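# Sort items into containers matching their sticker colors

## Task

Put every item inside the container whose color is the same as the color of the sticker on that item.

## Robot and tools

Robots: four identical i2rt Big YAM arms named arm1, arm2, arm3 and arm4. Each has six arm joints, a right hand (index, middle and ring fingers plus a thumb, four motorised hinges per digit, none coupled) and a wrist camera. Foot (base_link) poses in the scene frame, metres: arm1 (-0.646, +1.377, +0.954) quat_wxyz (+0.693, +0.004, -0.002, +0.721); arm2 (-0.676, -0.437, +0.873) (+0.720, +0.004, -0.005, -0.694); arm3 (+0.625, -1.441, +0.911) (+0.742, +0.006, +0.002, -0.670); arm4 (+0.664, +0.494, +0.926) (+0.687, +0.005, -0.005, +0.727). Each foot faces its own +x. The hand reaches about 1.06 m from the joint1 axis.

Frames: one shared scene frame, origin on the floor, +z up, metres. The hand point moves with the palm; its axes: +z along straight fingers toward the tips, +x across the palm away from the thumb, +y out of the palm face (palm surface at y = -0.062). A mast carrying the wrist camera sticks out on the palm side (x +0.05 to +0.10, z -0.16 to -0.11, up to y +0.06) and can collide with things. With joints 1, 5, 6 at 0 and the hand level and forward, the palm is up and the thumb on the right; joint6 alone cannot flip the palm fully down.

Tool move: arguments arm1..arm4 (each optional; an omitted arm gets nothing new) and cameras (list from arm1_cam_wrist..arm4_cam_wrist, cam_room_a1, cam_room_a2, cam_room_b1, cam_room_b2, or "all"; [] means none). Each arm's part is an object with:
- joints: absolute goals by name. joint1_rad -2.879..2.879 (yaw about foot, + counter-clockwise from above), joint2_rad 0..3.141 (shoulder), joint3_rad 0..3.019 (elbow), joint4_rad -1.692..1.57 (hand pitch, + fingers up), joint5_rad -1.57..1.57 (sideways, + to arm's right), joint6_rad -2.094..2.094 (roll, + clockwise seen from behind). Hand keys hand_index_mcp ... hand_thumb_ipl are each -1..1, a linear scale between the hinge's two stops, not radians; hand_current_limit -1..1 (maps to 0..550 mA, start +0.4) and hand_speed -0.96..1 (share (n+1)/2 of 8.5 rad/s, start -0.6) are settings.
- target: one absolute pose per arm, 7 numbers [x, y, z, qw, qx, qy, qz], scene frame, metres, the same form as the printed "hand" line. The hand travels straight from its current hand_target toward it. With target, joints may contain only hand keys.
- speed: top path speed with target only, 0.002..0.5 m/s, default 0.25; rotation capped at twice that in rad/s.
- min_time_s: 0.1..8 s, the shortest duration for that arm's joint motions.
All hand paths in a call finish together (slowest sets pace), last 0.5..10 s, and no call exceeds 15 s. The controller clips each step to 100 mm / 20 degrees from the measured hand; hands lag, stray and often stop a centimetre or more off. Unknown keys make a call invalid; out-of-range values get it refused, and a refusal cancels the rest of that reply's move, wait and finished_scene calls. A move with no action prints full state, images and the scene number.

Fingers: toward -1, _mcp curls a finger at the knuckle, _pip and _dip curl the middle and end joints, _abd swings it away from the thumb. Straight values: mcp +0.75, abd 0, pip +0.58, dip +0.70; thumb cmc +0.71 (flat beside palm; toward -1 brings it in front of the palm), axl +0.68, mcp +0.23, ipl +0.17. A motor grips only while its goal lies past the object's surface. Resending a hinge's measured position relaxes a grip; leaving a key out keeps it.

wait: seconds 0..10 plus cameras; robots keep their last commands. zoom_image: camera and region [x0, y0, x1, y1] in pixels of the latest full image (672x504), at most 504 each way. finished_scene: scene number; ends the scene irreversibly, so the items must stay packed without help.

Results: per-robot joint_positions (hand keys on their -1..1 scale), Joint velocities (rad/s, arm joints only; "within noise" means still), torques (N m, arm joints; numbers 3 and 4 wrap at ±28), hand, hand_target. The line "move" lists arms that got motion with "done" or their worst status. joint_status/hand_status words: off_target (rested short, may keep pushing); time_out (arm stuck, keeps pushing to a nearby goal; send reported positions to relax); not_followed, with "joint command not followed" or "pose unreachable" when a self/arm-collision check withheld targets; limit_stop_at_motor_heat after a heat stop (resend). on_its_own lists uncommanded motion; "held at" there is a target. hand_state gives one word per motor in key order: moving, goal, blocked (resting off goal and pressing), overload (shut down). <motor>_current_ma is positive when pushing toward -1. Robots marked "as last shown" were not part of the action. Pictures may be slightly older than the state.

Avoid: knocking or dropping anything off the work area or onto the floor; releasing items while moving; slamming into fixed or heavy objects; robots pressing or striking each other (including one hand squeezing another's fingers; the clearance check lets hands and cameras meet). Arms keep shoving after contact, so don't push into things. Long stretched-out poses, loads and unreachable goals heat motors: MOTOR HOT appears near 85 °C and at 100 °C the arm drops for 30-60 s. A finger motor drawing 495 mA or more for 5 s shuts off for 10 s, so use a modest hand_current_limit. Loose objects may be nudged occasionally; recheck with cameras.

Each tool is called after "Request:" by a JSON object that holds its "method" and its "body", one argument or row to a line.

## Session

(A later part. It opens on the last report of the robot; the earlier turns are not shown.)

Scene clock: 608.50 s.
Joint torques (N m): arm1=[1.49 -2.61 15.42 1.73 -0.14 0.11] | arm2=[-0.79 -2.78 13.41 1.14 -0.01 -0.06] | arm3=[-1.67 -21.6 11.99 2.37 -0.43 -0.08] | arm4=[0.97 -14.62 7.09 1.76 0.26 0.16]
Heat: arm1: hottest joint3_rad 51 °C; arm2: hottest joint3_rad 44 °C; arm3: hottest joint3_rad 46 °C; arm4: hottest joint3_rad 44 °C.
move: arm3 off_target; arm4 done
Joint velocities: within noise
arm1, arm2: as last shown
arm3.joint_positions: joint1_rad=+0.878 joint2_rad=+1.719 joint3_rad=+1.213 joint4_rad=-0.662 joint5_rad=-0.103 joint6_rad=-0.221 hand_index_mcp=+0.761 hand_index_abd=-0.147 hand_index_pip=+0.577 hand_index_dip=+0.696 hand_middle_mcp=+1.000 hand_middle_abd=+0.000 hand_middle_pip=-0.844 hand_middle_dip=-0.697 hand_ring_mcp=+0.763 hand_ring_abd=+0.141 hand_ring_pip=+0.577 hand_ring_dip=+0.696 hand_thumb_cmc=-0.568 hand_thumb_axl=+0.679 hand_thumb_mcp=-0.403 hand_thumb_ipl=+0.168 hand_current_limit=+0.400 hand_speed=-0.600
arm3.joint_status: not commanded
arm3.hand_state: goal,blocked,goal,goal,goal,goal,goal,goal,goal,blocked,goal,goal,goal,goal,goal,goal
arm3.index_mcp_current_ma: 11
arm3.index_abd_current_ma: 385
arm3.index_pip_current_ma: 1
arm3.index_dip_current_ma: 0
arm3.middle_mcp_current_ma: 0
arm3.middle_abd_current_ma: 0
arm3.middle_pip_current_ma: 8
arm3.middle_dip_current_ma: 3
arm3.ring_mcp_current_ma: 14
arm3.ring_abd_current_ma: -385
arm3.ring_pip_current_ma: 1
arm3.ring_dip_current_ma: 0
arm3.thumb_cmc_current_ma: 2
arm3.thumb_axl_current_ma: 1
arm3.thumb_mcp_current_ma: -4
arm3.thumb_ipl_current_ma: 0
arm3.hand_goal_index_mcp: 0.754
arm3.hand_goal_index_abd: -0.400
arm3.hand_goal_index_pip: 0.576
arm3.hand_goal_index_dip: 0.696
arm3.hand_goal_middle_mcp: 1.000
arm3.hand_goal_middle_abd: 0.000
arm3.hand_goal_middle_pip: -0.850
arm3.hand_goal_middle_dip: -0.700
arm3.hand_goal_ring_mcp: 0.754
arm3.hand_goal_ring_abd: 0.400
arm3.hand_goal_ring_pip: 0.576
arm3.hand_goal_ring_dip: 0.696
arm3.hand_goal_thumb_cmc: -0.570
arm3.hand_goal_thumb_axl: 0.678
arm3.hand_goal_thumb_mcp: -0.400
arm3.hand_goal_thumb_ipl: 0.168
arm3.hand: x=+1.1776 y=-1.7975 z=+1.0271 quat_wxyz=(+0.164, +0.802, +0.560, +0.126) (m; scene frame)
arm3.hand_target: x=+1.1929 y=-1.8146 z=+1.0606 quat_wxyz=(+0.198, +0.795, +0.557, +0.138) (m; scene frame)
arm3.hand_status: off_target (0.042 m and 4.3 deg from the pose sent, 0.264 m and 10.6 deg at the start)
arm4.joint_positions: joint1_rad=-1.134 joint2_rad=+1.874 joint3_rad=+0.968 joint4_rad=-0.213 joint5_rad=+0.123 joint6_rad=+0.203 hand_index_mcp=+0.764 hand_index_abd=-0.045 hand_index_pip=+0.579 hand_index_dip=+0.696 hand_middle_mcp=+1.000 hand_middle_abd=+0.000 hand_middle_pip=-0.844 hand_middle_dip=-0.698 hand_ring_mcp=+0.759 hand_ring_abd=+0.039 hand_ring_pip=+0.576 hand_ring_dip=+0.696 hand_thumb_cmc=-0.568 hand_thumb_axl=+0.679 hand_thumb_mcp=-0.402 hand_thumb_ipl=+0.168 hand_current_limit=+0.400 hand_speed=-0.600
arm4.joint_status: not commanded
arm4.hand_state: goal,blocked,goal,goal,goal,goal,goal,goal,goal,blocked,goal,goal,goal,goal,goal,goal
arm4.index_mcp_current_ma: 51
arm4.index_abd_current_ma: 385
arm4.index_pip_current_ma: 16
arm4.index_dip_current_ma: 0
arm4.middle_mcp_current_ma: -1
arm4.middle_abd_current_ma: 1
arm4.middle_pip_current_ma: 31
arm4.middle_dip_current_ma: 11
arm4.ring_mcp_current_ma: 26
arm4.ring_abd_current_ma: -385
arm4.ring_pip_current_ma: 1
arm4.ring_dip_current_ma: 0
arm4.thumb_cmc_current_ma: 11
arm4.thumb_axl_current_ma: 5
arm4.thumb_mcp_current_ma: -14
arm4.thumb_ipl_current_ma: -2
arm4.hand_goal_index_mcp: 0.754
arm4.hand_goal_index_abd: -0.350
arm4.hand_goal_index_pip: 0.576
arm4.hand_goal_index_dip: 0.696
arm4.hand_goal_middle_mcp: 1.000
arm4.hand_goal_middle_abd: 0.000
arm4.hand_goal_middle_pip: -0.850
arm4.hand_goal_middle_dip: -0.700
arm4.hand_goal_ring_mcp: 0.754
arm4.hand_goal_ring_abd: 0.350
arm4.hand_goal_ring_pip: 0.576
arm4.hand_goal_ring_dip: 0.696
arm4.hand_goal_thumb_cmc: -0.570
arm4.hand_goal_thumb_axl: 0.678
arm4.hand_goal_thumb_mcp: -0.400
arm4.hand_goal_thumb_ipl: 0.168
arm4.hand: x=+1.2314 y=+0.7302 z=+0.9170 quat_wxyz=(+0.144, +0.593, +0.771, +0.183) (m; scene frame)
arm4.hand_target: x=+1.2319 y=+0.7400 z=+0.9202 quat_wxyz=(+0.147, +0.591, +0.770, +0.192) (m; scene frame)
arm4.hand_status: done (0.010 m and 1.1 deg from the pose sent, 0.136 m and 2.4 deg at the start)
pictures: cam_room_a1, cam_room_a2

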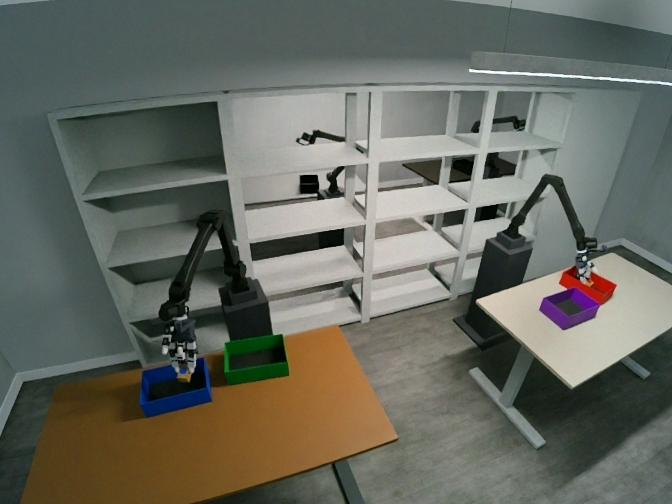

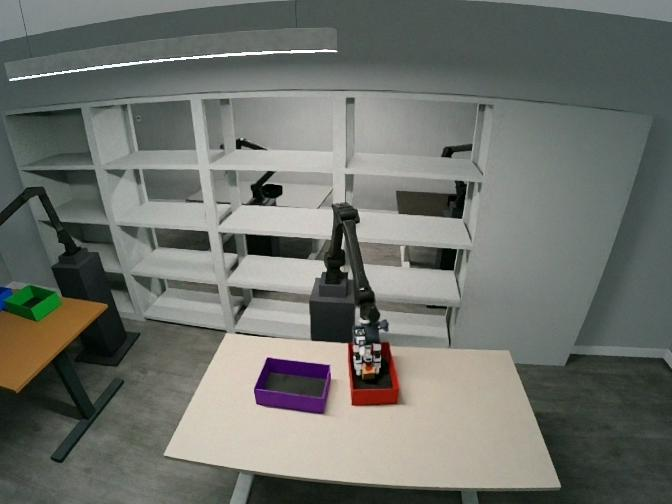

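Request:
{"method": "move", "body": {
  "arm4": {"target": [1.232, 0.742, 0.903, 0.1473, 0.5908, 0.7699, 0.1920], "speed": 0.08},
  "arm3": {"target": [1.205, -1.843, 0.912, 0.1982, 0.7949, 0.5566, 0.1388], "speed": 0.12},
  "cameras": ["cam_room_a1", "cam_room_a2"]
}}

Request:
{"method": "zoom_image", "body": {
  "camera": "cam_room_a2",
  "region": [320, 300, 440, 420]
}}

Request:
{"method": "zoom_image", "body": {
  "camera": "cam_room_a1",
  "region": [100, 300, 240, 440]
}}

Scene clock: 619.70 s.
Joint torques (N m): arm1=[1.67 -2.84 15.42 1.77 -0.14 0.11] | arm2=[-0.79 -2.73 13.41 1.16 -0.02 -0.05] | arm3=[-1.44 -23.47 7.95 2.54 -0.46 -0.08] | arm4=[1.08 -13.92 6.71 1.81 0.26 0.15]
Heat: arm1: hottest joint3_rad 51 °C; arm2: hottest joint3_rad 44 °C; arm3: hottest joint3_rad 45 °C; arm4: hottest joint3_rad 41 °C.
move: arm3 done; arm4 done
Joint velocities: within noise
arm1, arm2: as last shown
arm3.joint_positions: joint1_rad=+0.842 joint2_rad=+1.988 joint3_rad=+1.213 joint4_rad=-0.346 joint5_rad=-0.119 joint6_rad=-0.252 hand_index_mcp=+0.761 hand_index_abd=-0.147 hand_index_pip=+0.578 hand_index_dip=+0.696 hand_middle_mcp=+1.000 hand_middle_abd=+0.000 hand_middle_pip=-0.844 hand_middle_dip=-0.697 hand_ring_mcp=+0.761 hand_ring_abd=+0.141 hand_ring_pip=+0.578 hand_ring_dip=+0.696 hand_thumb_cmc=-0.568 hand_thumb_axl=+0.679 hand_thumb_mcp=-0.403 hand_thumb_ipl=+0.168 hand_current_limit=+0.400 hand_speed=-0.600
arm3.joint_status: not commanded
arm3.hand_state: goal,blocked,goal,goal,goal,goal,goal,goal,goal,blocked,goal,goal,goal,goal,goal,goal
arm3.index_mcp_current_ma: 10
arm3.index_abd_current_ma: 385
arm3.index_pip_current_ma: 1
arm3.index_dip_current_ma: 0
arm3.middle_mcp_current_ma: 0
arm3.middle_abd_current_ma: 0
arm3.middle_pip_current_ma: 8
arm3.middle_dip_current_ma: 3
arm3.ring_mcp_current_ma: 10
arm3.ring_abd_current_ma: -385
arm3.ring_pip_current_ma: 1
arm3.ring_dip_current_ma: 0
arm3.thumb_cmc_current_ma: 2
arm3.thumb_axl_current_ma: 1
arm3.thumb_mcp_current_ma: -4
arm3.thumb_ipl_current_ma: 0
arm3.hand_goal_index_mcp: 0.754
arm3.hand_goal_index_abd: -0.400
arm3.hand_goal_index_pip: 0.576
arm3.hand_goal_index_dip: 0.696
arm3.hand_goal_middle_mcp: 1.000
arm3.hand_goal_middle_abd: 0.000
arm3.hand_goal_middle_pip: -0.850
arm3.hand_goal_middle_dip: -0.700
arm3.hand_goal_ring_mcp: 0.754
arm3.hand_goal_ring_abd: 0.400
arm3.hand_goal_ring_pip: 0.576
arm3.hand_goal_ring_dip: 0.696
arm3.hand_goal_thumb_cmc: -0.570
arm3.hand_goal_thumb_axl: 0.678
arm3.hand_goal_thumb_mcp: -0.400
arm3.hand_goal_thumb_ipl: 0.168
arm3.hand: x=+1.2005 y=-1.8349 z=+0.9078 quat_wxyz=(+0.187, +0.798, +0.557, +0.135) (m; scene frame)
arm3.hand_target: x=+1.2048 y=-1.8429 z=+0.9122 quat_wxyz=(+0.198, +0.795, +0.557, +0.139) (m; scene frame)
arm3.hand_status: done (0.010 m and 1.4 deg from the pose sent, 0.127 m and 4.3 deg at the start)
arm4.joint_positions: joint1_rad=-1.131 joint2_rad=+1.902 joint3_rad=+0.968 joint4_rad=-0.172 joint5_rad=+0.125 joint6_rad=+0.206 hand_index_mcp=+0.764 hand_index_abd=-0.045 hand_index_pip=+0.579 hand_index_dip=+0.696 hand_middle_mcp=+1.000 hand_middle_abd=+0.000 hand_middle_pip=-0.844 hand_middle_dip=-0.698 hand_ring_mcp=+0.759 hand_ring_abd=+0.039 hand_ring_pip=+0.576 hand_ring_dip=+0.696 hand_thumb_cmc=-0.568 hand_thumb_axl=+0.679 hand_thumb_mcp=-0.402 hand_thumb_ipl=+0.168 hand_current_limit=+0.400 hand_speed=-0.600
arm4.joint_status: not commanded
arm4.hand_state: goal,blocked,goal,goal,goal,goal,goal,goal,goal,blocked,goal,goal,goal,goal,goal,goal
arm4.index_mcp_current_ma: 51
arm4.index_abd_current_ma: 385
arm4.index_pip_current_ma: 16
arm4.index_dip_current_ma: 0
arm4.middle_mcp_current_ma: -1
arm4.middle_abd_current_ma: 1
arm4.middle_pip_current_ma: 31
arm4.middle_dip_current_ma: 11
arm4.ring_mcp_current_ma: 26
arm4.ring_abd_current_ma: -385
arm4.ring_pip_current_ma: 1
arm4.ring_dip_current_ma: 0
arm4.thumb_cmc_current_ma: 11
arm4.thumb_axl_current_ma: 5
arm4.thumb_mcp_current_ma: -14
arm4.thumb_ipl_current_ma: -2
arm4.hand_goal_index_mcp: 0.754
arm4.hand_goal_index_abd: -0.350
arm4.hand_goal_index_pip: 0.576
arm4.hand_goal_index_dip: 0.696
arm4.hand_goal_middle_mcp: 1.000
arm4.hand_goal_middle_abd: 0.000
arm4.hand_goal_middle_pip: -0.850
arm4.hand_goal_middle_dip: -0.700
arm4.hand_goal_ring_mcp: 0.754
arm4.hand_goal_ring_abd: 0.350
arm4.hand_goal_ring_pip: 0.576
arm4.hand_goal_ring_dip: 0.696
arm4.hand_goal_thumb_cmc: -0.570
arm4.hand_goal_thumb_axl: 0.678
arm4.hand_goal_thumb_mcp: -0.400
arm4.hand_goal_thumb_ipl: 0.168
arm4.hand: x=+1.2337 y=+0.7331 z=+0.9076 quat_wxyz=(+0.147, +0.593, +0.769, +0.188) (m; scene frame)
arm4.hand_target: x=+1.2318 y=+0.7420 z=+0.9032 quat_wxyz=(+0.147, +0.591, +0.770, +0.192) (m; scene frame)
arm4.hand_status: done (0.010 m and 0.5 deg from the pose sent, 0.018 m and 1.2 deg at the start)
pictures: cam_room_a1, cam_room_a2

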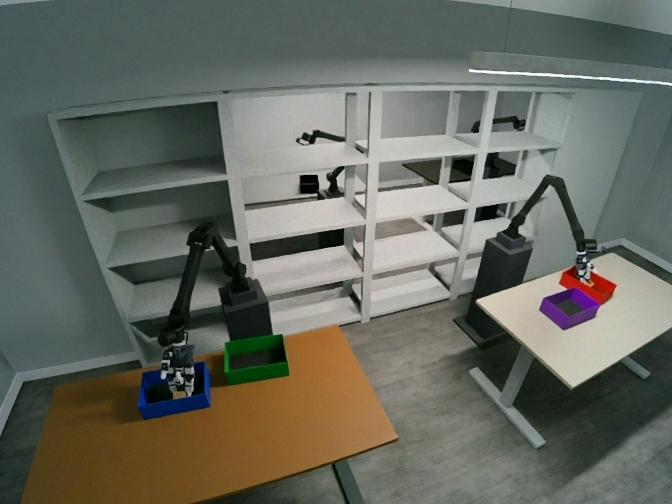

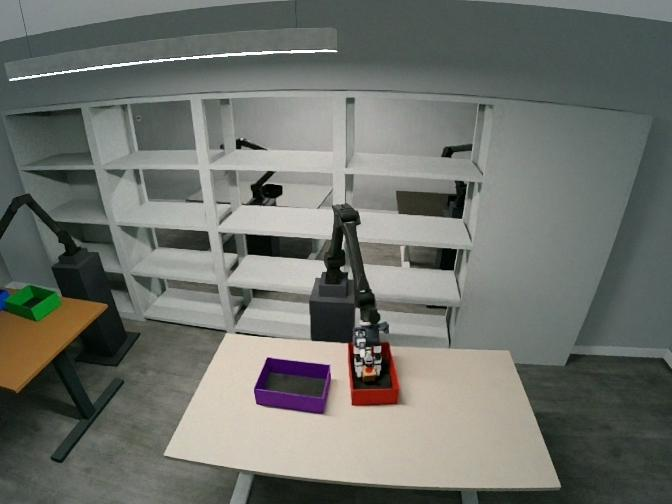

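Scaled by 4.200 from the camera's 672x504 image, which has a finer 960x720 frame.

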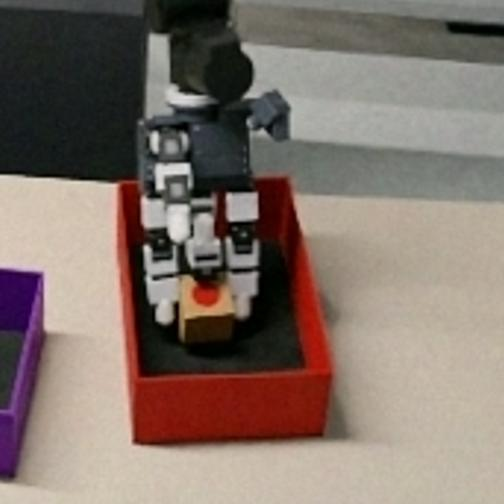

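Scaled by 3.600 from the camera's 672x504 image, which has a finer 960x720 frame.

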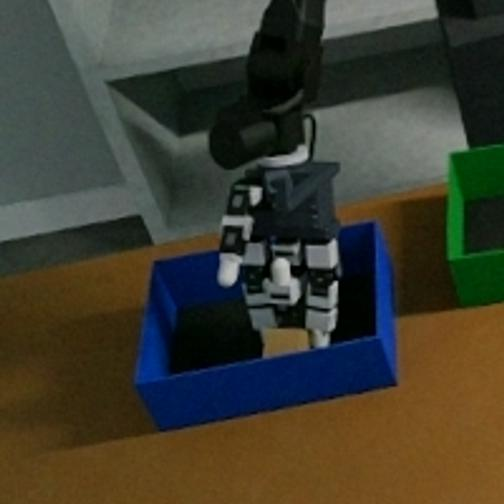

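Request:
{"method": "move", "body": {
  "arm4": {"target": [1.230, 0.742, 0.892, 0.1473, 0.5908, 0.7699, 0.1920], "speed": 0.06},
  "arm3": {"target": [1.197, -1.843, 0.894, 0.1982, 0.7949, 0.5566, 0.1388], "speed": 0.06},
  "cameras": ["cam_room_a1", "arm3_cam_wrist"]
}}

Request:
{"method": "zoom_image", "body": {
  "camera": "cam_room_a1",
  "region": [100, 300, 240, 440]
}}

Scene clock: 636.57 s.
Joint torques (N m): arm1=[1.49 -2.61 15.46 1.7 -0.13 0.09] | arm2=[-0.91 -2.78 13.41 1.17 0 -0.07] | arm3=[-1.67 -22.01 6.37 2.7 -0.5 -0.07] | arm4=[1.08 -14.27 6.31 1.8 0.26 0.17]
Heat: arm1: hottest joint3_rad 52 °C; arm2: hottest joint3_rad 45 °C; arm3: hottest joint3_rad 42 °C; arm4: hottest joint3_rad 39 °C.
move: arm3 off_target; arm4 done
Joint velocities: within noise
arm1, arm2: as last shown
arm3.joint_positions: joint1_rad=+0.835 joint2_rad=+1.993 joint3_rad=+1.208 joint4_rad=-0.301 joint5_rad=-0.122 joint6_rad=-0.260 hand_index_mcp=+0.761 hand_index_abd=-0.147 hand_index_pip=+0.578 hand_index_dip=+0.696 hand_middle_mcp=+1.000 hand_middle_abd=+0.000 hand_middle_pip=-0.844 hand_middle_dip=-0.697 hand_ring_mcp=+0.770 hand_ring_abd=+0.141 hand_ring_pip=+0.583 hand_ring_dip=+0.697 hand_thumb_cmc=-0.568 hand_thumb_axl=+0.679 hand_thumb_mcp=-0.403 hand_thumb_ipl=+0.168 hand_current_limit=+0.400 hand_speed=-0.600
arm3.joint_status: not commanded
arm3.hand_state: goal,blocked,goal,goal,goal,goal,goal,goal,goal,blocked,goal,goal,goal,goal,goal,goal
arm3.index_mcp_current_ma: 11
arm3.index_abd_current_ma: 385
arm3.index_pip_current_ma: 2
arm3.index_dip_current_ma: 0
arm3.middle_mcp_current_ma: 0
arm3.middle_abd_current_ma: 0
arm3.middle_pip_current_ma: 8
arm3.middle_dip_current_ma: 3
arm3.ring_mcp_current_ma: 34
arm3.ring_abd_current_ma: -385
arm3.ring_pip_current_ma: 10
arm3.ring_dip_current_ma: 1
arm3.thumb_cmc_current_ma: 2
arm3.thumb_axl_current_ma: 1
arm3.thumb_mcp_current_ma: -4
arm3.thumb_ipl_current_ma: 0
arm3.hand_goal_index_mcp: 0.754
arm3.hand_goal_index_abd: -0.400
arm3.hand_goal_index_pip: 0.576
arm3.hand_goal_index_dip: 0.696
arm3.hand_goal_middle_mcp: 1.000
arm3.hand_goal_middle_abd: 0.000
arm3.hand_goal_middle_pip: -0.850
arm3.hand_goal_middle_dip: -0.700
arm3.hand_goal_ring_mcp: 0.754
arm3.hand_goal_ring_abd: 0.400
arm3.hand_goal_ring_pip: 0.576
arm3.hand_goal_ring_dip: 0.696
arm3.hand_goal_thumb_cmc: -0.570
arm3.hand_goal_thumb_axl: 0.678
arm3.hand_goal_thumb_mcp: -0.400
arm3.hand_goal_thumb_ipl: 0.168
arm3.hand: x=+1.2024 y=-1.8411 z=+0.9108 quat_wxyz=(+0.203, +0.793, +0.556, +0.141) (m; scene frame)
arm3.hand_target: x=+1.1967 y=-1.8427 z=+0.8944 quat_wxyz=(+0.198, +0.795, +0.557, +0.139) (m; scene frame)
arm3.hand_status: off_target (0.018 m and 0.6 deg from the pose sent, 0.016 m and 1.4 deg at the start)
arm4.joint_positions: joint1_rad=-1.130 joint2_rad=+1.927 joint3_rad=+0.963 joint4_rad=-0.143 joint5_rad=+0.126 joint6_rad=+0.207 hand_index_mcp=+0.764 hand_index_abd=-0.045 hand_index_pip=+0.579 hand_index_dip=+0.696 hand_middle_mcp=+1.000 hand_middle_abd=+0.000 hand_middle_pip=-0.844 hand_middle_dip=-0.698 hand_ring_mcp=+0.759 hand_ring_abd=+0.039 hand_ring_pip=+0.576 hand_ring_dip=+0.696 hand_thumb_cmc=-0.568 hand_thumb_axl=+0.679 hand_thumb_mcp=-0.402 hand_thumb_ipl=+0.168 hand_current_limit=+0.400 hand_speed=-0.600
arm4.joint_status: not commanded
arm4.hand_state: goal,blocked,goal,goal,goal,goal,goal,goal,goal,blocked,goal,goal,goal,goal,goal,goal
arm4.index_mcp_current_ma: 51
arm4.index_abd_current_ma: 385
arm4.index_pip_current_ma: 16
arm4.index_dip_current_ma: 0
arm4.middle_mcp_current_ma: -1
arm4.middle_abd_current_ma: 1
arm4.middle_pip_current_ma: 31
arm4.middle_dip_current_ma: 11
arm4.ring_mcp_current_ma: 26
arm4.ring_abd_current_ma: -385
arm4.ring_pip_current_ma: 1
arm4.ring_dip_current_ma: 0
arm4.thumb_cmc_current_ma: 11
arm4.thumb_axl_current_ma: 5
arm4.thumb_mcp_current_ma: -14
arm4.thumb_ipl_current_ma: -2
arm4.hand_goal_index_mcp: 0.754
arm4.hand_goal_index_abd: -0.350
arm4.hand_goal_index_pip: 0.576
arm4.hand_goal_index_dip: 0.696
arm4.hand_goal_middle_mcp: 1.000
arm4.hand_goal_middle_abd: 0.000
arm4.hand_goal_middle_pip: -0.850
arm4.hand_goal_middle_dip: -0.700
arm4.hand_goal_ring_mcp: 0.754
arm4.hand_goal_ring_abd: 0.350
arm4.hand_goal_ring_pip: 0.576
arm4.hand_goal_ring_dip: 0.696
arm4.hand_goal_thumb_cmc: -0.570
arm4.hand_goal_thumb_axl: 0.678
arm4.hand_goal_thumb_mcp: -0.400
arm4.hand_goal_thumb_ipl: 0.168
arm4.hand: x=+1.2325 y=+0.7334 z=+0.8963 quat_wxyz=(+0.147, +0.593, +0.769, +0.189) (m; scene frame)
arm4.hand_target: x=+1.2300 y=+0.7419 z=+0.8922 quat_wxyz=(+0.147, +0.591, +0.770, +0.192) (m; scene frame)
arm4.hand_status: done (0.010 m and 0.5 deg from the pose sent, 0.018 m and 0.5 deg at the start)
pictures: arm3_cam_wrist, cam_room_a1
camera_calibration:
arm3_cam_wrist: T_world_to_cam=[[0.231059, -0.926131, 0.298149, -2.21961], [-0.919682, -0.107907, 0.377545, 0.513373], [-0.317484, -0.361437, -0.876679, 0.636358], [0, 0, 0, 1]] pos_world=[1.18703, -1.77025, 1.02584]

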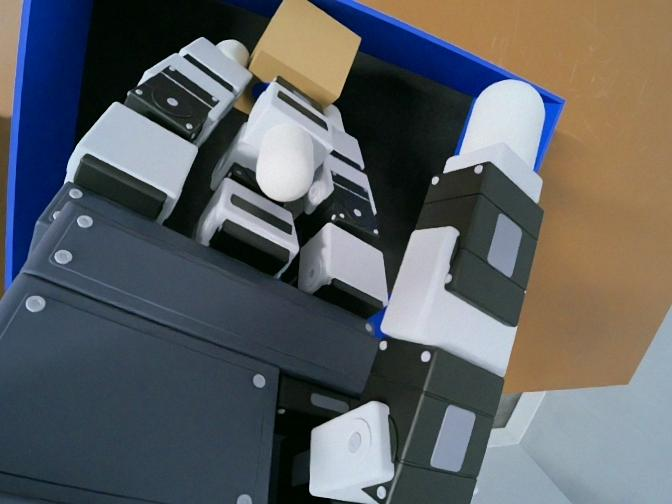

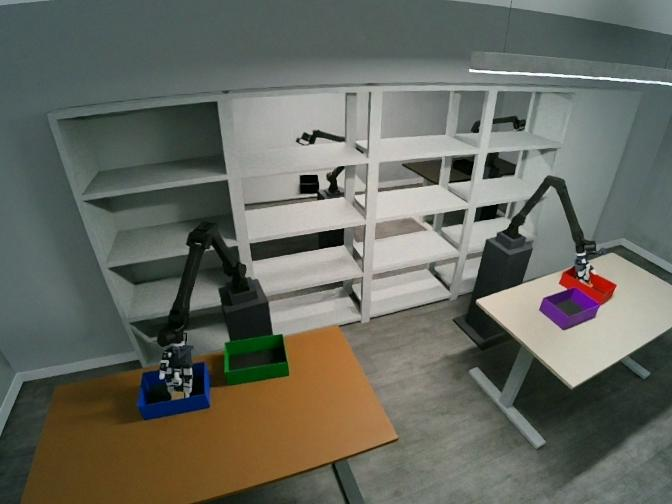

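Scaled by 3.600 from the camera's 672x504 image, which has a finer 960x720 frame.

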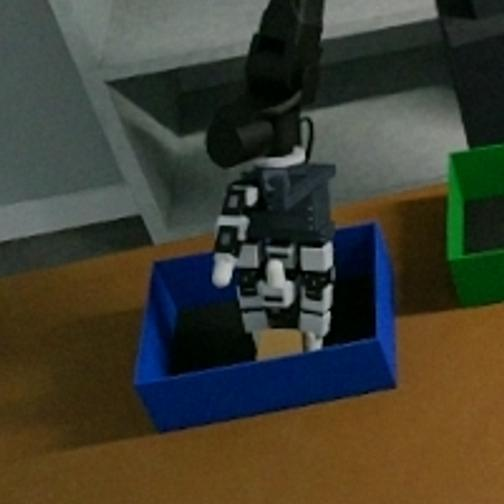

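Request:
{"method": "move", "body": {
  "arm4": {"joints": {"hand_index_abd": 0.08, "hand_ring_abd": -0.08}},
  "arm3": {"target": [1.180, -1.840, 0.912, 0.1982, 0.7949, 0.5566, 0.1388], "speed": 0.06},
  "cameras": ["cam_room_a2", "arm3_cam_wrist"]
}}

Request:
{"method": "zoom_image", "body": {
  "camera": "cam_room_a2",
  "region": [320, 300, 440, 420]
}}

Scene clock: 647.30 s.
Joint torques (N m): arm1=[1.49 -2.78 15.45 1.68 -0.15 0.11] | arm2=[-0.67 -2.73 13.37 1.13 -0.01 -0.05] | arm3=[-1.67 -23.88 6.39 1.87 -0.47 -0.07] | arm4=[1.03 -14.15 6.39 1.77 0.24 0.17]
Heat: arm1: hottest joint3_rad 52 °C; arm2: hottest joint3_rad 45 °C; arm3: hottest joint3_rad 41 °C; arm4: hottest joint3_rad 37 °C.
move: arm3 done; arm4 done
Joint velocities: within noise
arm1, arm2: as last shown
arm3.joint_positions: joint1_rad=+0.821 joint2_rad=+1.961 joint3_rad=+1.162 joint4_rad=-0.301 joint5_rad=-0.130 joint6_rad=-0.273 hand_index_mcp=+0.761 hand_index_abd=-0.147 hand_index_pip=+0.578 hand_index_dip=+0.696 hand_middle_mcp=+1.000 hand_middle_abd=+0.000 hand_middle_pip=-0.844 hand_middle_dip=-0.697 hand_ring_mcp=+0.770 hand_ring_abd=+0.141 hand_ring_pip=+0.583 hand_ring_dip=+0.697 hand_thumb_cmc=-0.568 hand_thumb_axl=+0.679 hand_thumb_mcp=-0.403 hand_thumb_ipl=+0.168 hand_current_limit=+0.400 hand_speed=-0.600
arm3.joint_status: not commanded
arm3.hand_state: goal,blocked,goal,goal,goal,goal,goal,goal,goal,blocked,goal,goal,goal,goal,goal,goal
arm3.index_mcp_current_ma: 11
arm3.index_abd_current_ma: 385
arm3.index_pip_current_ma: 2
arm3.index_dip_current_ma: 0
arm3.middle_mcp_current_ma: 0
arm3.middle_abd_current_ma: 0
arm3.middle_pip_current_ma: 8
arm3.middle_dip_current_ma: 3
arm3.ring_mcp_current_ma: 34
arm3.ring_abd_current_ma: -385
arm3.ring_pip_current_ma: 10
arm3.ring_dip_current_ma: 1
arm3.thumb_cmc_current_ma: 2
arm3.thumb_axl_current_ma: 1
arm3.thumb_mcp_current_ma: -4
arm3.thumb_ipl_current_ma: 0
arm3.hand_goal_index_mcp: 0.754
arm3.hand_goal_index_abd: -0.400
arm3.hand_goal_index_pip: 0.576
arm3.hand_goal_index_dip: 0.696
arm3.hand_goal_middle_mcp: 1.000
arm3.hand_goal_middle_abd: 0.000
arm3.hand_goal_middle_pip: -0.850
arm3.hand_goal_middle_dip: -0.700
arm3.hand_goal_ring_mcp: 0.754
arm3.hand_goal_ring_abd: 0.400
arm3.hand_goal_ring_pip: 0.576
arm3.hand_goal_ring_dip: 0.696
arm3.hand_goal_thumb_cmc: -0.570
arm3.hand_goal_thumb_axl: 0.678
arm3.hand_goal_thumb_mcp: -0.400
arm3.hand_goal_thumb_ipl: 0.168
arm3.hand: x=+1.1847 y=-1.8371 z=+0.9111 quat_wxyz=(+0.197, +0.795, +0.557, +0.139) (m; scene frame)
arm3.hand_target: x=+1.1800 y=-1.8400 z=+0.9120 quat_wxyz=(+0.198, +0.795, +0.557, +0.139) (m; scene frame)
arm3.hand_status: done (0.006 m and 0.1 deg from the pose sent, 0.022 m and 0.6 deg at the start)
arm4.joint_positions: joint1_rad=-1.129 joint2_rad=+1.927 joint3_rad=+0.963 joint4_rad=-0.141 joint5_rad=+0.126 joint6_rad=+0.207 hand_index_mcp=+0.762 hand_index_abd=+0.077 hand_index_pip=+0.579 hand_index_dip=+0.696 hand_middle_mcp=+1.000 hand_middle_abd=+0.000 hand_middle_pip=-0.844 hand_middle_dip=-0.698 hand_ring_mcp=+0.759 hand_ring_abd=-0.077 hand_ring_pip=+0.576 hand_ring_dip=+0.696 hand_thumb_cmc=-0.568 hand_thumb_axl=+0.679 hand_thumb_mcp=-0.402 hand_thumb_ipl=+0.168 hand_current_limit=+0.400 hand_speed=-0.600
arm4.joint_status: all done
arm4.hand_state: goal,goal,goal,goal,goal,goal,goal,goal,goal,goal,goal,goal,goal,goal,goal,goal
arm4.index_mcp_current_ma: 42
arm4.index_abd_current_ma: -14
arm4.index_pip_current_ma: 16
arm4.index_dip_current_ma: 0
arm4.middle_mcp_current_ma: -1
arm4.middle_abd_current_ma: 1
arm4.middle_pip_current_ma: 31
arm4.middle_dip_current_ma: 11
arm4.ring_mcp_current_ma: 26
arm4.ring_abd_current_ma: 14
arm4.ring_pip_current_ma: 1
arm4.ring_dip_current_ma: 0
arm4.thumb_cmc_current_ma: 11
arm4.thumb_axl_current_ma: 5
arm4.thumb_mcp_current_ma: -14
arm4.thumb_ipl_current_ma: -2
arm4.hand_goal_index_mcp: 0.754
arm4.hand_goal_index_abd: 0.080
arm4.hand_goal_index_pip: 0.576
arm4.hand_goal_index_dip: 0.696
arm4.hand_goal_middle_mcp: 1.000
arm4.hand_goal_middle_abd: 0.000
arm4.hand_goal_middle_pip: -0.850
arm4.hand_goal_middle_dip: -0.700
arm4.hand_goal_ring_mcp: 0.754
arm4.hand_goal_ring_abd: -0.080
arm4.hand_goal_ring_pip: 0.576
arm4.hand_goal_ring_dip: 0.696
arm4.hand_goal_thumb_cmc: -0.570
arm4.hand_goal_thumb_axl: 0.678
arm4.hand_goal_thumb_mcp: -0.400
arm4.hand_goal_thumb_ipl: 0.168
arm4.hand: x=+1.2327 y=+0.7337 z=+0.8966 quat_wxyz=(+0.148, +0.593, +0.769, +0.189) (m; scene frame)
arm4.hand_target: x=+1.2299 y=+0.7421 z=+0.8921 quat_wxyz=(+0.147, +0.591, +0.770, +0.192) (m; scene frame)
arm4.hand_status: not commanded
pictures: arm3_cam_wrist, cam_room_a2
camera_calibration:
arm3_cam_wrist: T_world_to_cam=[[0.234763, -0.928311, 0.288312, -2.21138], [-0.915793, -0.111782, 0.385783, 0.47818], [-0.325898, -0.354602, -0.876383, 0.654685], [0, 0, 0, 1]] pos_world=[1.17043, -1.76725, 1.02685]

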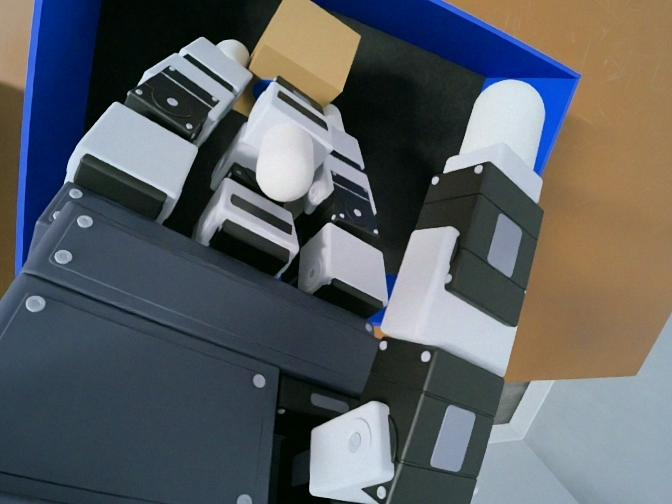

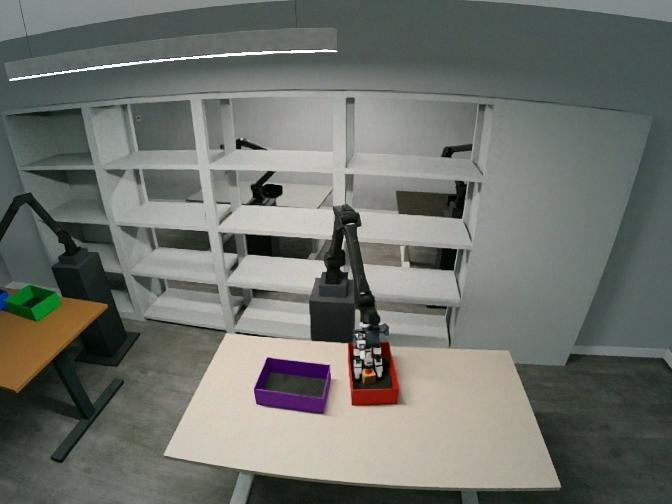

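Scaled by 4.200 from the camera's 672x504 image, which has a finer 960x720 frame.

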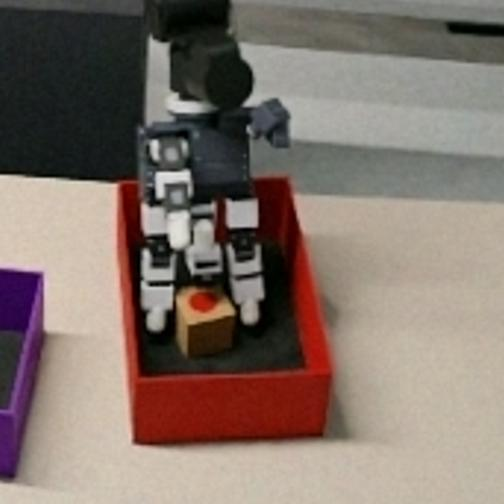

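Request:
{"method": "move", "body": {
  "arm4": {"target": [1.226, 0.740, 1.07, 0.1473, 0.5908, 0.7699, 0.1920], "speed": 0.15},
  "arm3": {"target": [1.175, -1.840, 0.900, 0.1982, 0.7949, 0.5566, 0.1388], "speed": 0.05}
}}

Request:
{"method": "move", "body": {
  "arm3": {"joints": {"hand_index_abd": 0.05, "hand_ring_abd": -0.05, "hand_speed": -0.8}},
  "cameras": ["cam_room_a1", "cam_room_a2", "arm3_cam_wrist"]
}}

Request:
{"method": "zoom_image", "body": {
  "camera": "cam_room_a1",
  "region": [100, 300, 240, 440]
}}

Request:
{"method": "zoom_image", "body": {
  "camera": "cam_room_a2",
  "region": [320, 300, 440, 420]
}}

Scene clock: 661.20 s.
Joint torques (N m): arm1=[1.44 -2.73 15.45 1.69 -0.13 0.11] | arm2=[-0.85 -2.84 13.37 1.14 0 -0.05] | arm3=[-1.79 -22.48 6.11 2.59 -0.48 -0.07] | arm4=[0.85 -12.4 11.99 0.73 0.25 0.16]
Heat: arm1: hottest joint3_rad 52 °C; arm2: hottest joint3_rad 45 °C; arm3: hottest joint3_rad 39 °C; arm4: hottest joint3_rad 37 °C.
move: arm3 done; arm4 off_target
Joint velocities: within noise
arm1, arm2: as last shown
arm3.joint_positions: joint1_rad=+0.817 joint2_rad=+1.961 joint3_rad=+1.148 joint4_rad=-0.286 joint5_rad=-0.132 joint6_rad=-0.278 hand_index_mcp=+0.761 hand_index_abd=-0.147 hand_index_pip=+0.578 hand_index_dip=+0.696 hand_middle_mcp=+1.000 hand_middle_abd=+0.000 hand_middle_pip=-0.844 hand_middle_dip=-0.697 hand_ring_mcp=+0.770 hand_ring_abd=+0.141 hand_ring_pip=+0.583 hand_ring_dip=+0.697 hand_thumb_cmc=-0.568 hand_thumb_axl=+0.679 hand_thumb_mcp=-0.403 hand_thumb_ipl=+0.168 hand_current_limit=+0.400 hand_speed=-0.600
arm3.joint_status: not commanded
arm3.hand_state: goal,blocked,goal,goal,goal,goal,goal,goal,goal,blocked,goal,goal,goal,goal,goal,goal
arm3.index_mcp_current_ma: 11
arm3.index_abd_current_ma: 385
arm3.index_pip_current_ma: 2
arm3.index_dip_current_ma: 0
arm3.middle_mcp_current_ma: 0
arm3.middle_abd_current_ma: 0
arm3.middle_pip_current_ma: 8
arm3.middle_dip_current_ma: 3
arm3.ring_mcp_current_ma: 33
arm3.ring_abd_current_ma: -385
arm3.ring_pip_current_ma: 10
arm3.ring_dip_current_ma: 1
arm3.thumb_cmc_current_ma: 2
arm3.thumb_axl_current_ma: 1
arm3.thumb_mcp_current_ma: -4
arm3.thumb_ipl_current_ma: 0
arm3.hand_goal_index_mcp: 0.754
arm3.hand_goal_index_abd: -0.400
arm3.hand_goal_index_pip: 0.576
arm3.hand_goal_index_dip: 0.696
arm3.hand_goal_middle_mcp: 1.000
arm3.hand_goal_middle_abd: 0.000
arm3.hand_goal_middle_pip: -0.850
arm3.hand_goal_middle_dip: -0.700
arm3.hand_goal_ring_mcp: 0.754
arm3.hand_goal_ring_abd: 0.400
arm3.hand_goal_ring_pip: 0.576
arm3.hand_goal_ring_dip: 0.696
arm3.hand_goal_thumb_cmc: -0.570
arm3.hand_goal_thumb_axl: 0.678
arm3.hand_goal_thumb_mcp: -0.400
arm3.hand_goal_thumb_ipl: 0.168
arm3.hand: x=+1.1808 y=-1.8365 z=+0.9078 quat_wxyz=(+0.198, +0.794, +0.557, +0.140) (m; scene frame)
arm3.hand_target: x=+1.1750 y=-1.8398 z=+0.9002 quat_wxyz=(+0.198, +0.795, +0.557, +0.139) (m; scene frame)
arm3.hand_status: done (0.010 m and 0.2 deg from the pose sent, 0.015 m and 0.2 deg at the start)
arm4.joint_positions: joint1_rad=-1.124 joint2_rad=+1.589 joint3_rad=+1.051 joint4_rad=-0.581 joint5_rad=+0.129 joint6_rad=+0.212 hand_index_mcp=+0.760 hand_index_abd=+0.077 hand_index_pip=+0.579 hand_index_dip=+0.696 hand_middle_mcp=+1.000 hand_middle_abd=+0.000 hand_middle_pip=-0.844 hand_middle_dip=-0.698 hand_ring_mcp=+0.759 hand_ring_abd=-0.077 hand_ring_pip=+0.576 hand_ring_dip=+0.696 hand_thumb_cmc=-0.568 hand_thumb_axl=+0.679 hand_thumb_mcp=-0.402 hand_thumb_ipl=+0.168 hand_current_limit=+0.400 hand_speed=-0.600
arm4.joint_status: not commanded
arm4.hand_state: goal,goal,goal,goal,goal,goal,goal,goal,goal,goal,goal,goal,goal,goal,goal,goal
arm4.index_mcp_current_ma: 30
arm4.index_abd_current_ma: -14
arm4.index_pip_current_ma: 16
arm4.index_dip_current_ma: 0
arm4.middle_mcp_current_ma: -1
arm4.middle_abd_current_ma: 1
arm4.middle_pip_current_ma: 31
arm4.middle_dip_current_ma: 11
arm4.ring_mcp_current_ma: 26
arm4.ring_abd_current_ma: 14
arm4.ring_pip_current_ma: 1
arm4.ring_dip_current_ma: 0
arm4.thumb_cmc_current_ma: 11
arm4.thumb_axl_current_ma: 5
arm4.thumb_mcp_current_ma: -14
arm4.thumb_ipl_current_ma: -2
arm4.hand_goal_index_mcp: 0.754
arm4.hand_goal_index_abd: 0.080
arm4.hand_goal_index_pip: 0.576
arm4.hand_goal_index_dip: 0.696
arm4.hand_goal_middle_mcp: 1.000
arm4.hand_goal_middle_abd: 0.000
arm4.hand_goal_middle_pip: -0.850
arm4.hand_goal_middle_dip: -0.700
arm4.hand_goal_ring_mcp: 0.754
arm4.hand_goal_ring_abd: -0.080
arm4.hand_goal_ring_pip: 0.576
arm4.hand_goal_ring_dip: 0.696
arm4.hand_goal_thumb_cmc: -0.570
arm4.hand_goal_thumb_axl: 0.678
arm4.hand_goal_thumb_mcp: -0.400
arm4.hand_goal_thumb_ipl: 0.168
arm4.hand: x=+1.2198 y=+0.7271 z=+1.0580 quat_wxyz=(+0.145, +0.593, +0.770, +0.183) (m; scene frame)
arm4.hand_target: x=+1.2255 y=+0.7398 z=+1.0702 quat_wxyz=(+0.147, +0.591, +0.770, +0.192) (m; scene frame)
arm4.hand_status: off_target (0.019 m and 1.1 deg from the pose sent, 0.174 m and 0.4 deg at the start)
pictures: none

Scene clock: 662.07 s.
Joint torques (N m): arm1=[1.08 -2.84 15.41 1.63 -0.15 0.09] | arm2=[-0.62 -2.78 13.38 1.17 -0.02 -0.04] | arm3=[-1.79 -22.48 6.11 2.52 -0.45 -0.07] | arm4=[0.91 -12.81 11.96 0.76 0.24 0.16]
Heat: arm1: hottest joint3_rad 52 °C; arm2: hottest joint3_rad 45 °C; arm3: hottest joint3_rad 39 °C; arm4: hottest joint3_rad 37 °C.
move: arm3 done
Joint velocities: within noise
arm1.joint_positions: joint1_rad=-1.002 joint2_rad=+0.758 joint3_rad=+1.048 joint4_rad=-1.389 joint5_rad=+0.017 joint6_rad=+0.006 hand_index_mcp=+0.758 hand_index_abd=+0.097 hand_index_pip=+0.575 hand_index_dip=+0.693 hand_middle_mcp=+1.000 hand_middle_abd=+0.001 hand_middle_pip=-0.847 hand_middle_dip=-0.698 hand_ring_mcp=+0.758 hand_ring_abd=-0.097 hand_ring_pip=+0.575 hand_ring_dip=+0.695 hand_thumb_cmc=-0.568 hand_thumb_axl=+0.679 hand_thumb_mcp=-0.403 hand_thumb_ipl=+0.168 hand_current_limit=+0.400 hand_speed=-0.600
arm1.joint_status: not commanded
arm1.hand_state: goal,goal,goal,goal,goal,goal,goal,goal,goal,goal,goal,goal,goal,goal,goal,goal
arm1.index_mcp_current_ma: 12
arm1.index_abd_current_ma: -8
arm1.index_pip_current_ma: -3
arm1.index_dip_current_ma: -8
arm1.middle_mcp_current_ma: 0
arm1.middle_abd_current_ma: 2
arm1.middle_pip_current_ma: 11
arm1.middle_dip_current_ma: 8
arm1.ring_mcp_current_ma: 14
arm1.ring_abd_current_ma: 9
arm1.ring_pip_current_ma: -3
arm1.ring_dip_current_ma: -2
arm1.thumb_cmc_current_ma: 5
arm1.thumb_axl_current_ma: 4
arm1.thumb_mcp_current_ma: -12
arm1.thumb_ipl_current_ma: -1
arm1.hand_goal_index_mcp: 0.754
arm1.hand_goal_index_abd: 0.100
arm1.hand_goal_index_pip: 0.576
arm1.hand_goal_index_dip: 0.696
arm1.hand_goal_middle_mcp: 1.000
arm1.hand_goal_middle_abd: 0.000
arm1.hand_goal_middle_pip: -0.850
arm1.hand_goal_middle_dip: -0.700
arm1.hand_goal_ring_mcp: 0.754
arm1.hand_goal_ring_abd: -0.100
arm1.hand_goal_ring_pip: 0.576
arm1.hand_goal_ring_dip: 0.696
arm1.hand_goal_thumb_cmc: -0.570
arm1.hand_goal_thumb_axl: 0.678
arm1.hand_goal_thumb_mcp: -0.400
arm1.hand_goal_thumb_ipl: 0.168
arm1.hand: x=-0.3445 y=+1.5499 z=+1.3220 quat_wxyz=(+0.111, +0.456, +0.859, +0.207) (m; scene frame)
arm1.hand_target: x=-0.3452 y=+1.5492 z=+1.3510 quat_wxyz=(+0.121, +0.455, +0.852, +0.228) (m; scene frame)
arm1.hand_status: not commanded
arm2.joint_positions: joint1_rad=-0.199 joint2_rad=+0.757 joint3_rad=+1.042 joint4_rad=-1.390 joint5_rad=+0.012 joint6_rad=+0.005 hand_index_mcp=+0.757 hand_index_abd=+0.057 hand_index_pip=+0.575 hand_index_dip=+0.693 hand_middle_mcp=+1.000 hand_middle_abd=+0.001 hand_middle_pip=-0.846 hand_middle_dip=-0.698 hand_ring_mcp=+0.758 hand_ring_abd=-0.058 hand_ring_pip=+0.575 hand_ring_dip=+0.694 hand_thumb_cmc=-0.568 hand_thumb_axl=+0.679 hand_thumb_mcp=-0.403 hand_thumb_ipl=+0.168 hand_current_limit=+0.400 hand_speed=-0.600
arm2.joint_status: not commanded
arm2.hand_state: goal,goal,goal,goal,goal,goal,goal,goal,goal,goal,goal,goal,goal,goal,goal,goal
arm2.index_mcp_current_ma: 0
arm2.index_abd_current_ma: 0
arm2.index_pip_current_ma: 0
arm2.index_dip_current_ma: 0
arm2.middle_mcp_current_ma: 0
arm2.middle_abd_current_ma: 0
arm2.middle_pip_current_ma: 0
arm2.middle_dip_current_ma: 0
arm2.ring_mcp_current_ma: 0
arm2.ring_abd_current_ma: 0
arm2.ring_pip_current_ma: 0
arm2.ring_dip_current_ma: 0
arm2.thumb_cmc_current_ma: 0
arm2.thumb_axl_current_ma: 0
arm2.thumb_mcp_current_ma: 0
arm2.thumb_ipl_current_ma: 0
arm2.hand_goal_index_mcp: 0.754
arm2.hand_goal_index_abd: 0.060
arm2.hand_goal_index_pip: 0.576
arm2.hand_goal_index_dip: 0.696
arm2.hand_goal_middle_mcp: 1.000
arm2.hand_goal_middle_abd: 0.000
arm2.hand_goal_middle_pip: -0.850
arm2.hand_goal_middle_dip: -0.700
arm2.hand_goal_ring_mcp: 0.754
arm2.hand_goal_ring_abd: -0.060
arm2.hand_goal_ring_pip: 0.576
arm2.hand_goal_ring_dip: 0.696
arm2.hand_goal_thumb_cmc: -0.570
arm2.hand_goal_thumb_axl: 0.678
arm2.hand_goal_thumb_mcp: -0.400
arm2.hand_goal_thumb_ipl: 0.168
arm2.hand: x=-0.7617 y=-0.7739 z=+1.2377 quat_wxyz=(+0.230, +0.969, -0.084, -0.018) (m; scene frame)
arm2.hand_target: x=-0.7630 y=-0.7735 z=+1.2702 quat_wxyz=(+0.257, +0.962, -0.086, -0.020) (m; scene frame)
arm2.hand_status: not commanded
arm3.joint_positions: joint1_rad=+0.817 joint2_rad=+1.961 joint3_rad=+1.148 joint4_rad=-0.284 joint5_rad=-0.133 joint6_rad=-0.278 hand_index_mcp=+0.761 hand_index_abd=+0.047 hand_index_pip=+0.578 hand_index_dip=+0.696 hand_middle_mcp=+1.000 hand_middle_abd=+0.000 hand_middle_pip=-0.844 hand_middle_dip=-0.697 hand_ring_mcp=+0.765 hand_ring_abd=-0.046 hand_ring_pip=+0.581 hand_ring_dip=+0.697 hand_thumb_cmc=-0.568 hand_thumb_axl=+0.679 hand_thumb_mcp=-0.403 hand_thumb_ipl=+0.168 hand_current_limit=+0.400 hand_speed=-0.800
arm3.joint_status: all done
arm3.hand_state: goal,goal,goal,goal,goal,goal,goal,goal,goal,goal,goal,goal,goal,goal,goal,goal
arm3.index_mcp_current_ma: 11
arm3.index_abd_current_ma: -3
arm3.index_pip_current_ma: 2
arm3.index_dip_current_ma: 0
arm3.middle_mcp_current_ma: 0
arm3.middle_abd_current_ma: 0
arm3.middle_pip_current_ma: 8
arm3.middle_dip_current_ma: 3
arm3.ring_mcp_current_ma: 20
arm3.ring_abd_current_ma: 4
arm3.ring_pip_current_ma: 6
arm3.ring_dip_current_ma: 1
arm3.thumb_cmc_current_ma: 2
arm3.thumb_axl_current_ma: 1
arm3.thumb_mcp_current_ma: -4
arm3.thumb_ipl_current_ma: 0
arm3.hand_goal_index_mcp: 0.754
arm3.hand_goal_index_abd: 0.050
arm3.hand_goal_index_pip: 0.576
arm3.hand_goal_index_dip: 0.696
arm3.hand_goal_middle_mcp: 1.000
arm3.hand_goal_middle_abd: 0.000
arm3.hand_goal_middle_pip: -0.850
arm3.hand_goal_middle_dip: -0.700
arm3.hand_goal_ring_mcp: 0.754
arm3.hand_goal_ring_abd: -0.050
arm3.hand_goal_ring_pip: 0.576
arm3.hand_goal_ring_dip: 0.696
arm3.hand_goal_thumb_cmc: -0.570
arm3.hand_goal_thumb_axl: 0.678
arm3.hand_goal_thumb_mcp: -0.400
arm3.hand_goal_thumb_ipl: 0.168
arm3.hand: x=+1.1810 y=-1.8366 z=+0.9081 quat_wxyz=(+0.199, +0.794, +0.557, +0.140) (m; scene frame)
arm3.hand_target: x=+1.1750 y=-1.8398 z=+0.9002 quat_wxyz=(+0.198, +0.795, +0.557, +0.139) (m; scene frame)
arm3.hand_status: not commanded
arm4: as last shown
arm4.hand_target: x=+1.2255 y=+0.7399 z=+1.0702 quat_wxyz=(+0.147, +0.591, +0.770, +0.192) (m; scene frame)
pictures: arm3_cam_wrist, cam_room_a1, cam_room_a2
camera_calibration:
arm3_cam_wrist: T_world_to_cam=[[0.235634, -0.927379, 0.290595, -2.21053], [-0.916699, -0.112805, 0.383325, 0.477415], [-0.322707, -0.356712, -0.876708, 0.643639], [0, 0, 0, 1]] pos_world=[1.16623, -1.76655, 1.02365]

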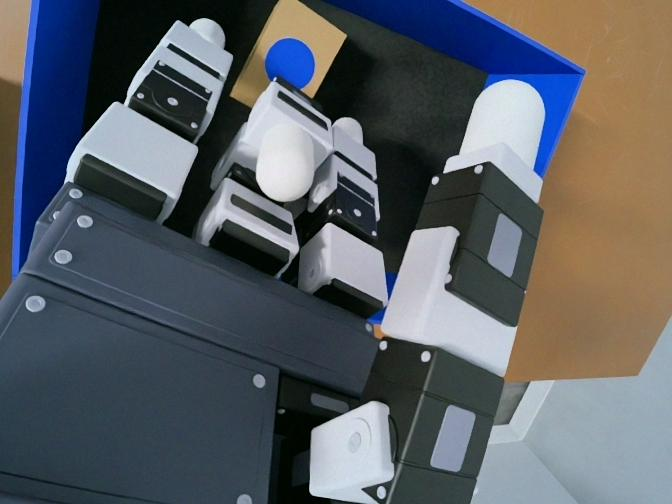

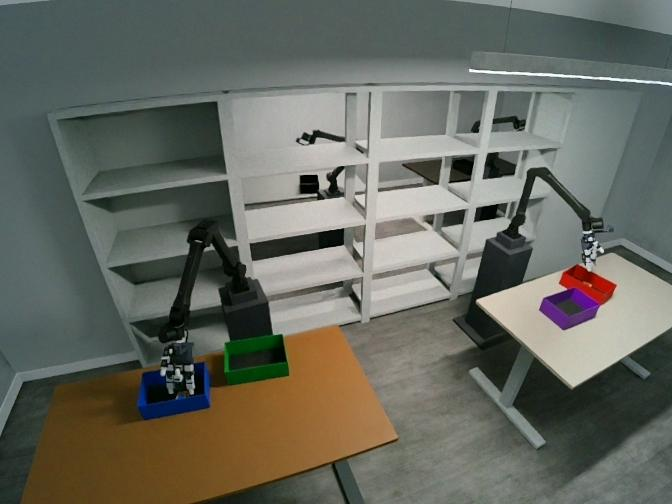

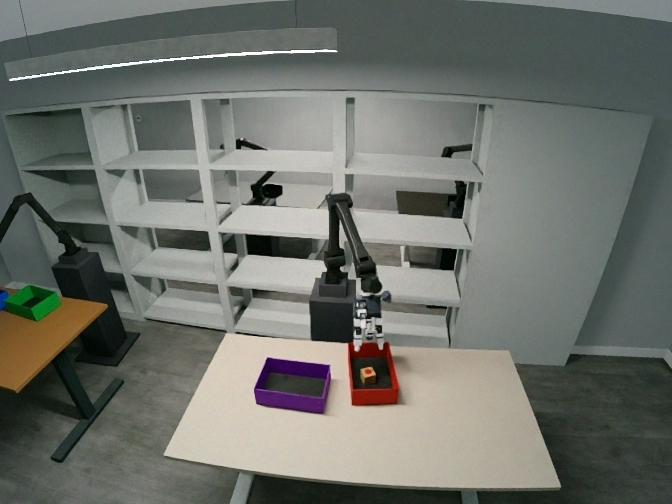

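Scaled by 3.600 from the camera's 672x504 image, which has a finer 960x720 frame.

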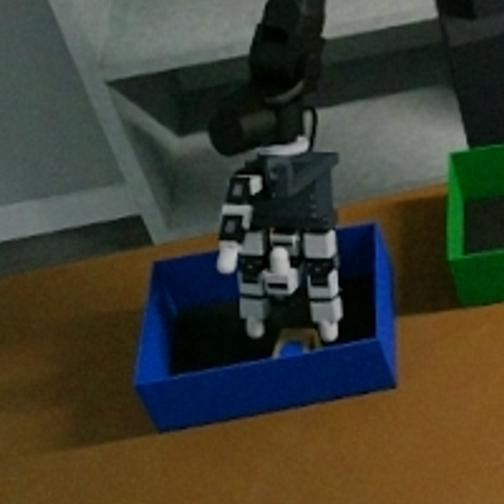

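Scaled by 4.200 from the camera's 672x504 image, which has a finer 960x720 frame.

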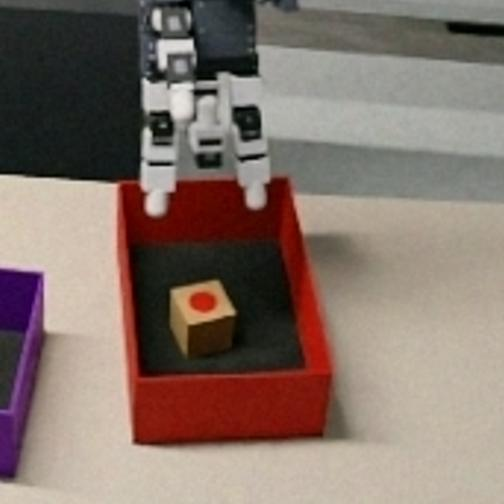

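Request:
{"method": "move", "body": {
  "arm3": {"target": [1.175, -1.838, 1.07, 0.1982, 0.7949, 0.5566, 0.1388], "speed": 0.15},
  "cameras": ["cam_room_a1"]
}}

Request:
{"method": "zoom_image", "body": {
  "camera": "cam_room_a1",
  "region": [100, 300, 240, 440]
}}

Scene clock: 668.50 s.
Joint torques (N m): arm1=[1.49 -2.73 15.45 1.74 -0.14 0.1] | arm2=[-0.73 -2.61 13.38 1.17 -0.02 -0.06] | arm3=[-1.26 -20.13 11.49 1.13 -0.31 -0.02] | arm4=[1.14 -12.57 11.89 0.76 0.24 0.17]
Heat: arm1: hottest joint3_rad 52 °C; arm2: hottest joint3_rad 45 °C; arm3: hottest joint3_rad 39 °C; arm4: hottest joint3_rad 37 °C.
move: arm3 off_target
Joint velocities: within noise
arm1, arm2, arm4: as last shown
arm3.joint_positions: joint1_rad=+0.817 joint2_rad=+1.691 joint3_rad=+1.233 joint4_rad=-0.660 joint5_rad=-0.133 joint6_rad=-0.278 hand_index_mcp=+0.760 hand_index_abd=+0.047 hand_index_pip=+0.578 hand_index_dip=+0.696 hand_middle_mcp=+1.000 hand_middle_abd=+0.000 hand_middle_pip=-0.844 hand_middle_dip=-0.697 hand_ring_mcp=+0.762 hand_ring_abd=-0.046 hand_ring_pip=+0.580 hand_ring_dip=+0.697 hand_thumb_cmc=-0.568 hand_thumb_axl=+0.679 hand_thumb_mcp=-0.403 hand_thumb_ipl=+0.168 hand_current_limit=+0.400 hand_speed=-0.800
arm3.joint_status: not commanded
arm3.hand_state: goal,goal,goal,goal,goal,goal,goal,goal,goal,goal,goal,goal,goal,goal,goal,goal
arm3.index_mcp_current_ma: 10
arm3.index_abd_current_ma: -3
arm3.index_pip_current_ma: 2
arm3.index_dip_current_ma: 0
arm3.middle_mcp_current_ma: 0
arm3.middle_abd_current_ma: 0
arm3.middle_pip_current_ma: 8
arm3.middle_dip_current_ma: 3
arm3.ring_mcp_current_ma: 14
arm3.ring_abd_current_ma: 4
arm3.ring_pip_current_ma: 5
arm3.ring_dip_current_ma: 1
arm3.thumb_cmc_current_ma: 2
arm3.thumb_axl_current_ma: 1
arm3.thumb_mcp_current_ma: -4
arm3.thumb_ipl_current_ma: 0
arm3.hand_goal_index_mcp: 0.754
arm3.hand_goal_index_abd: 0.050
arm3.hand_goal_index_pip: 0.576
arm3.hand_goal_index_dip: 0.696
arm3.hand_goal_middle_mcp: 1.000
arm3.hand_goal_middle_abd: 0.000
arm3.hand_goal_middle_pip: -0.850
arm3.hand_goal_middle_dip: -0.700
arm3.hand_goal_ring_mcp: 0.754
arm3.hand_goal_ring_abd: -0.050
arm3.hand_goal_ring_pip: 0.576
arm3.hand_goal_ring_dip: 0.696
arm3.hand_goal_thumb_cmc: -0.570
arm3.hand_goal_thumb_axl: 0.678
arm3.hand_goal_thumb_mcp: -0.400
arm3.hand_goal_thumb_ipl: 0.168
arm3.hand: x=+1.1662 y=-1.8277 z=+1.0564 quat_wxyz=(+0.189, +0.796, +0.558, +0.137) (m; scene frame)
arm3.hand_target: x=+1.1744 y=-1.8375 z=+1.0702 quat_wxyz=(+0.199, +0.795, +0.556, +0.139) (m; scene frame)
arm3.hand_status: off_target (0.019 m and 1.1 deg from the pose sent, 0.162 m and 0.2 deg at the start)
pictures: cam_room_a1

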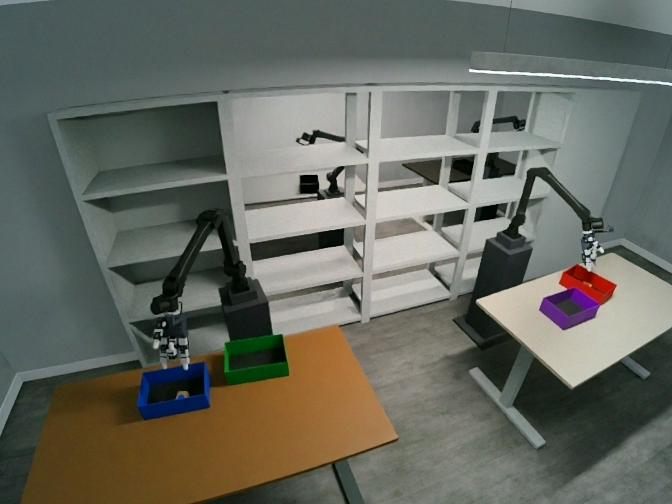

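Scaled by 3.600 from the camera's 672x504 image, which has a finer 960x720 frame.

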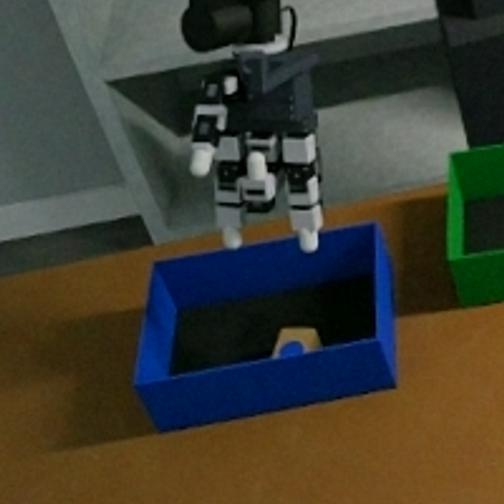

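Request:
{"method": "finished_scene", "body": {
  "scene": 2
}}

The scene is finished: the task was done.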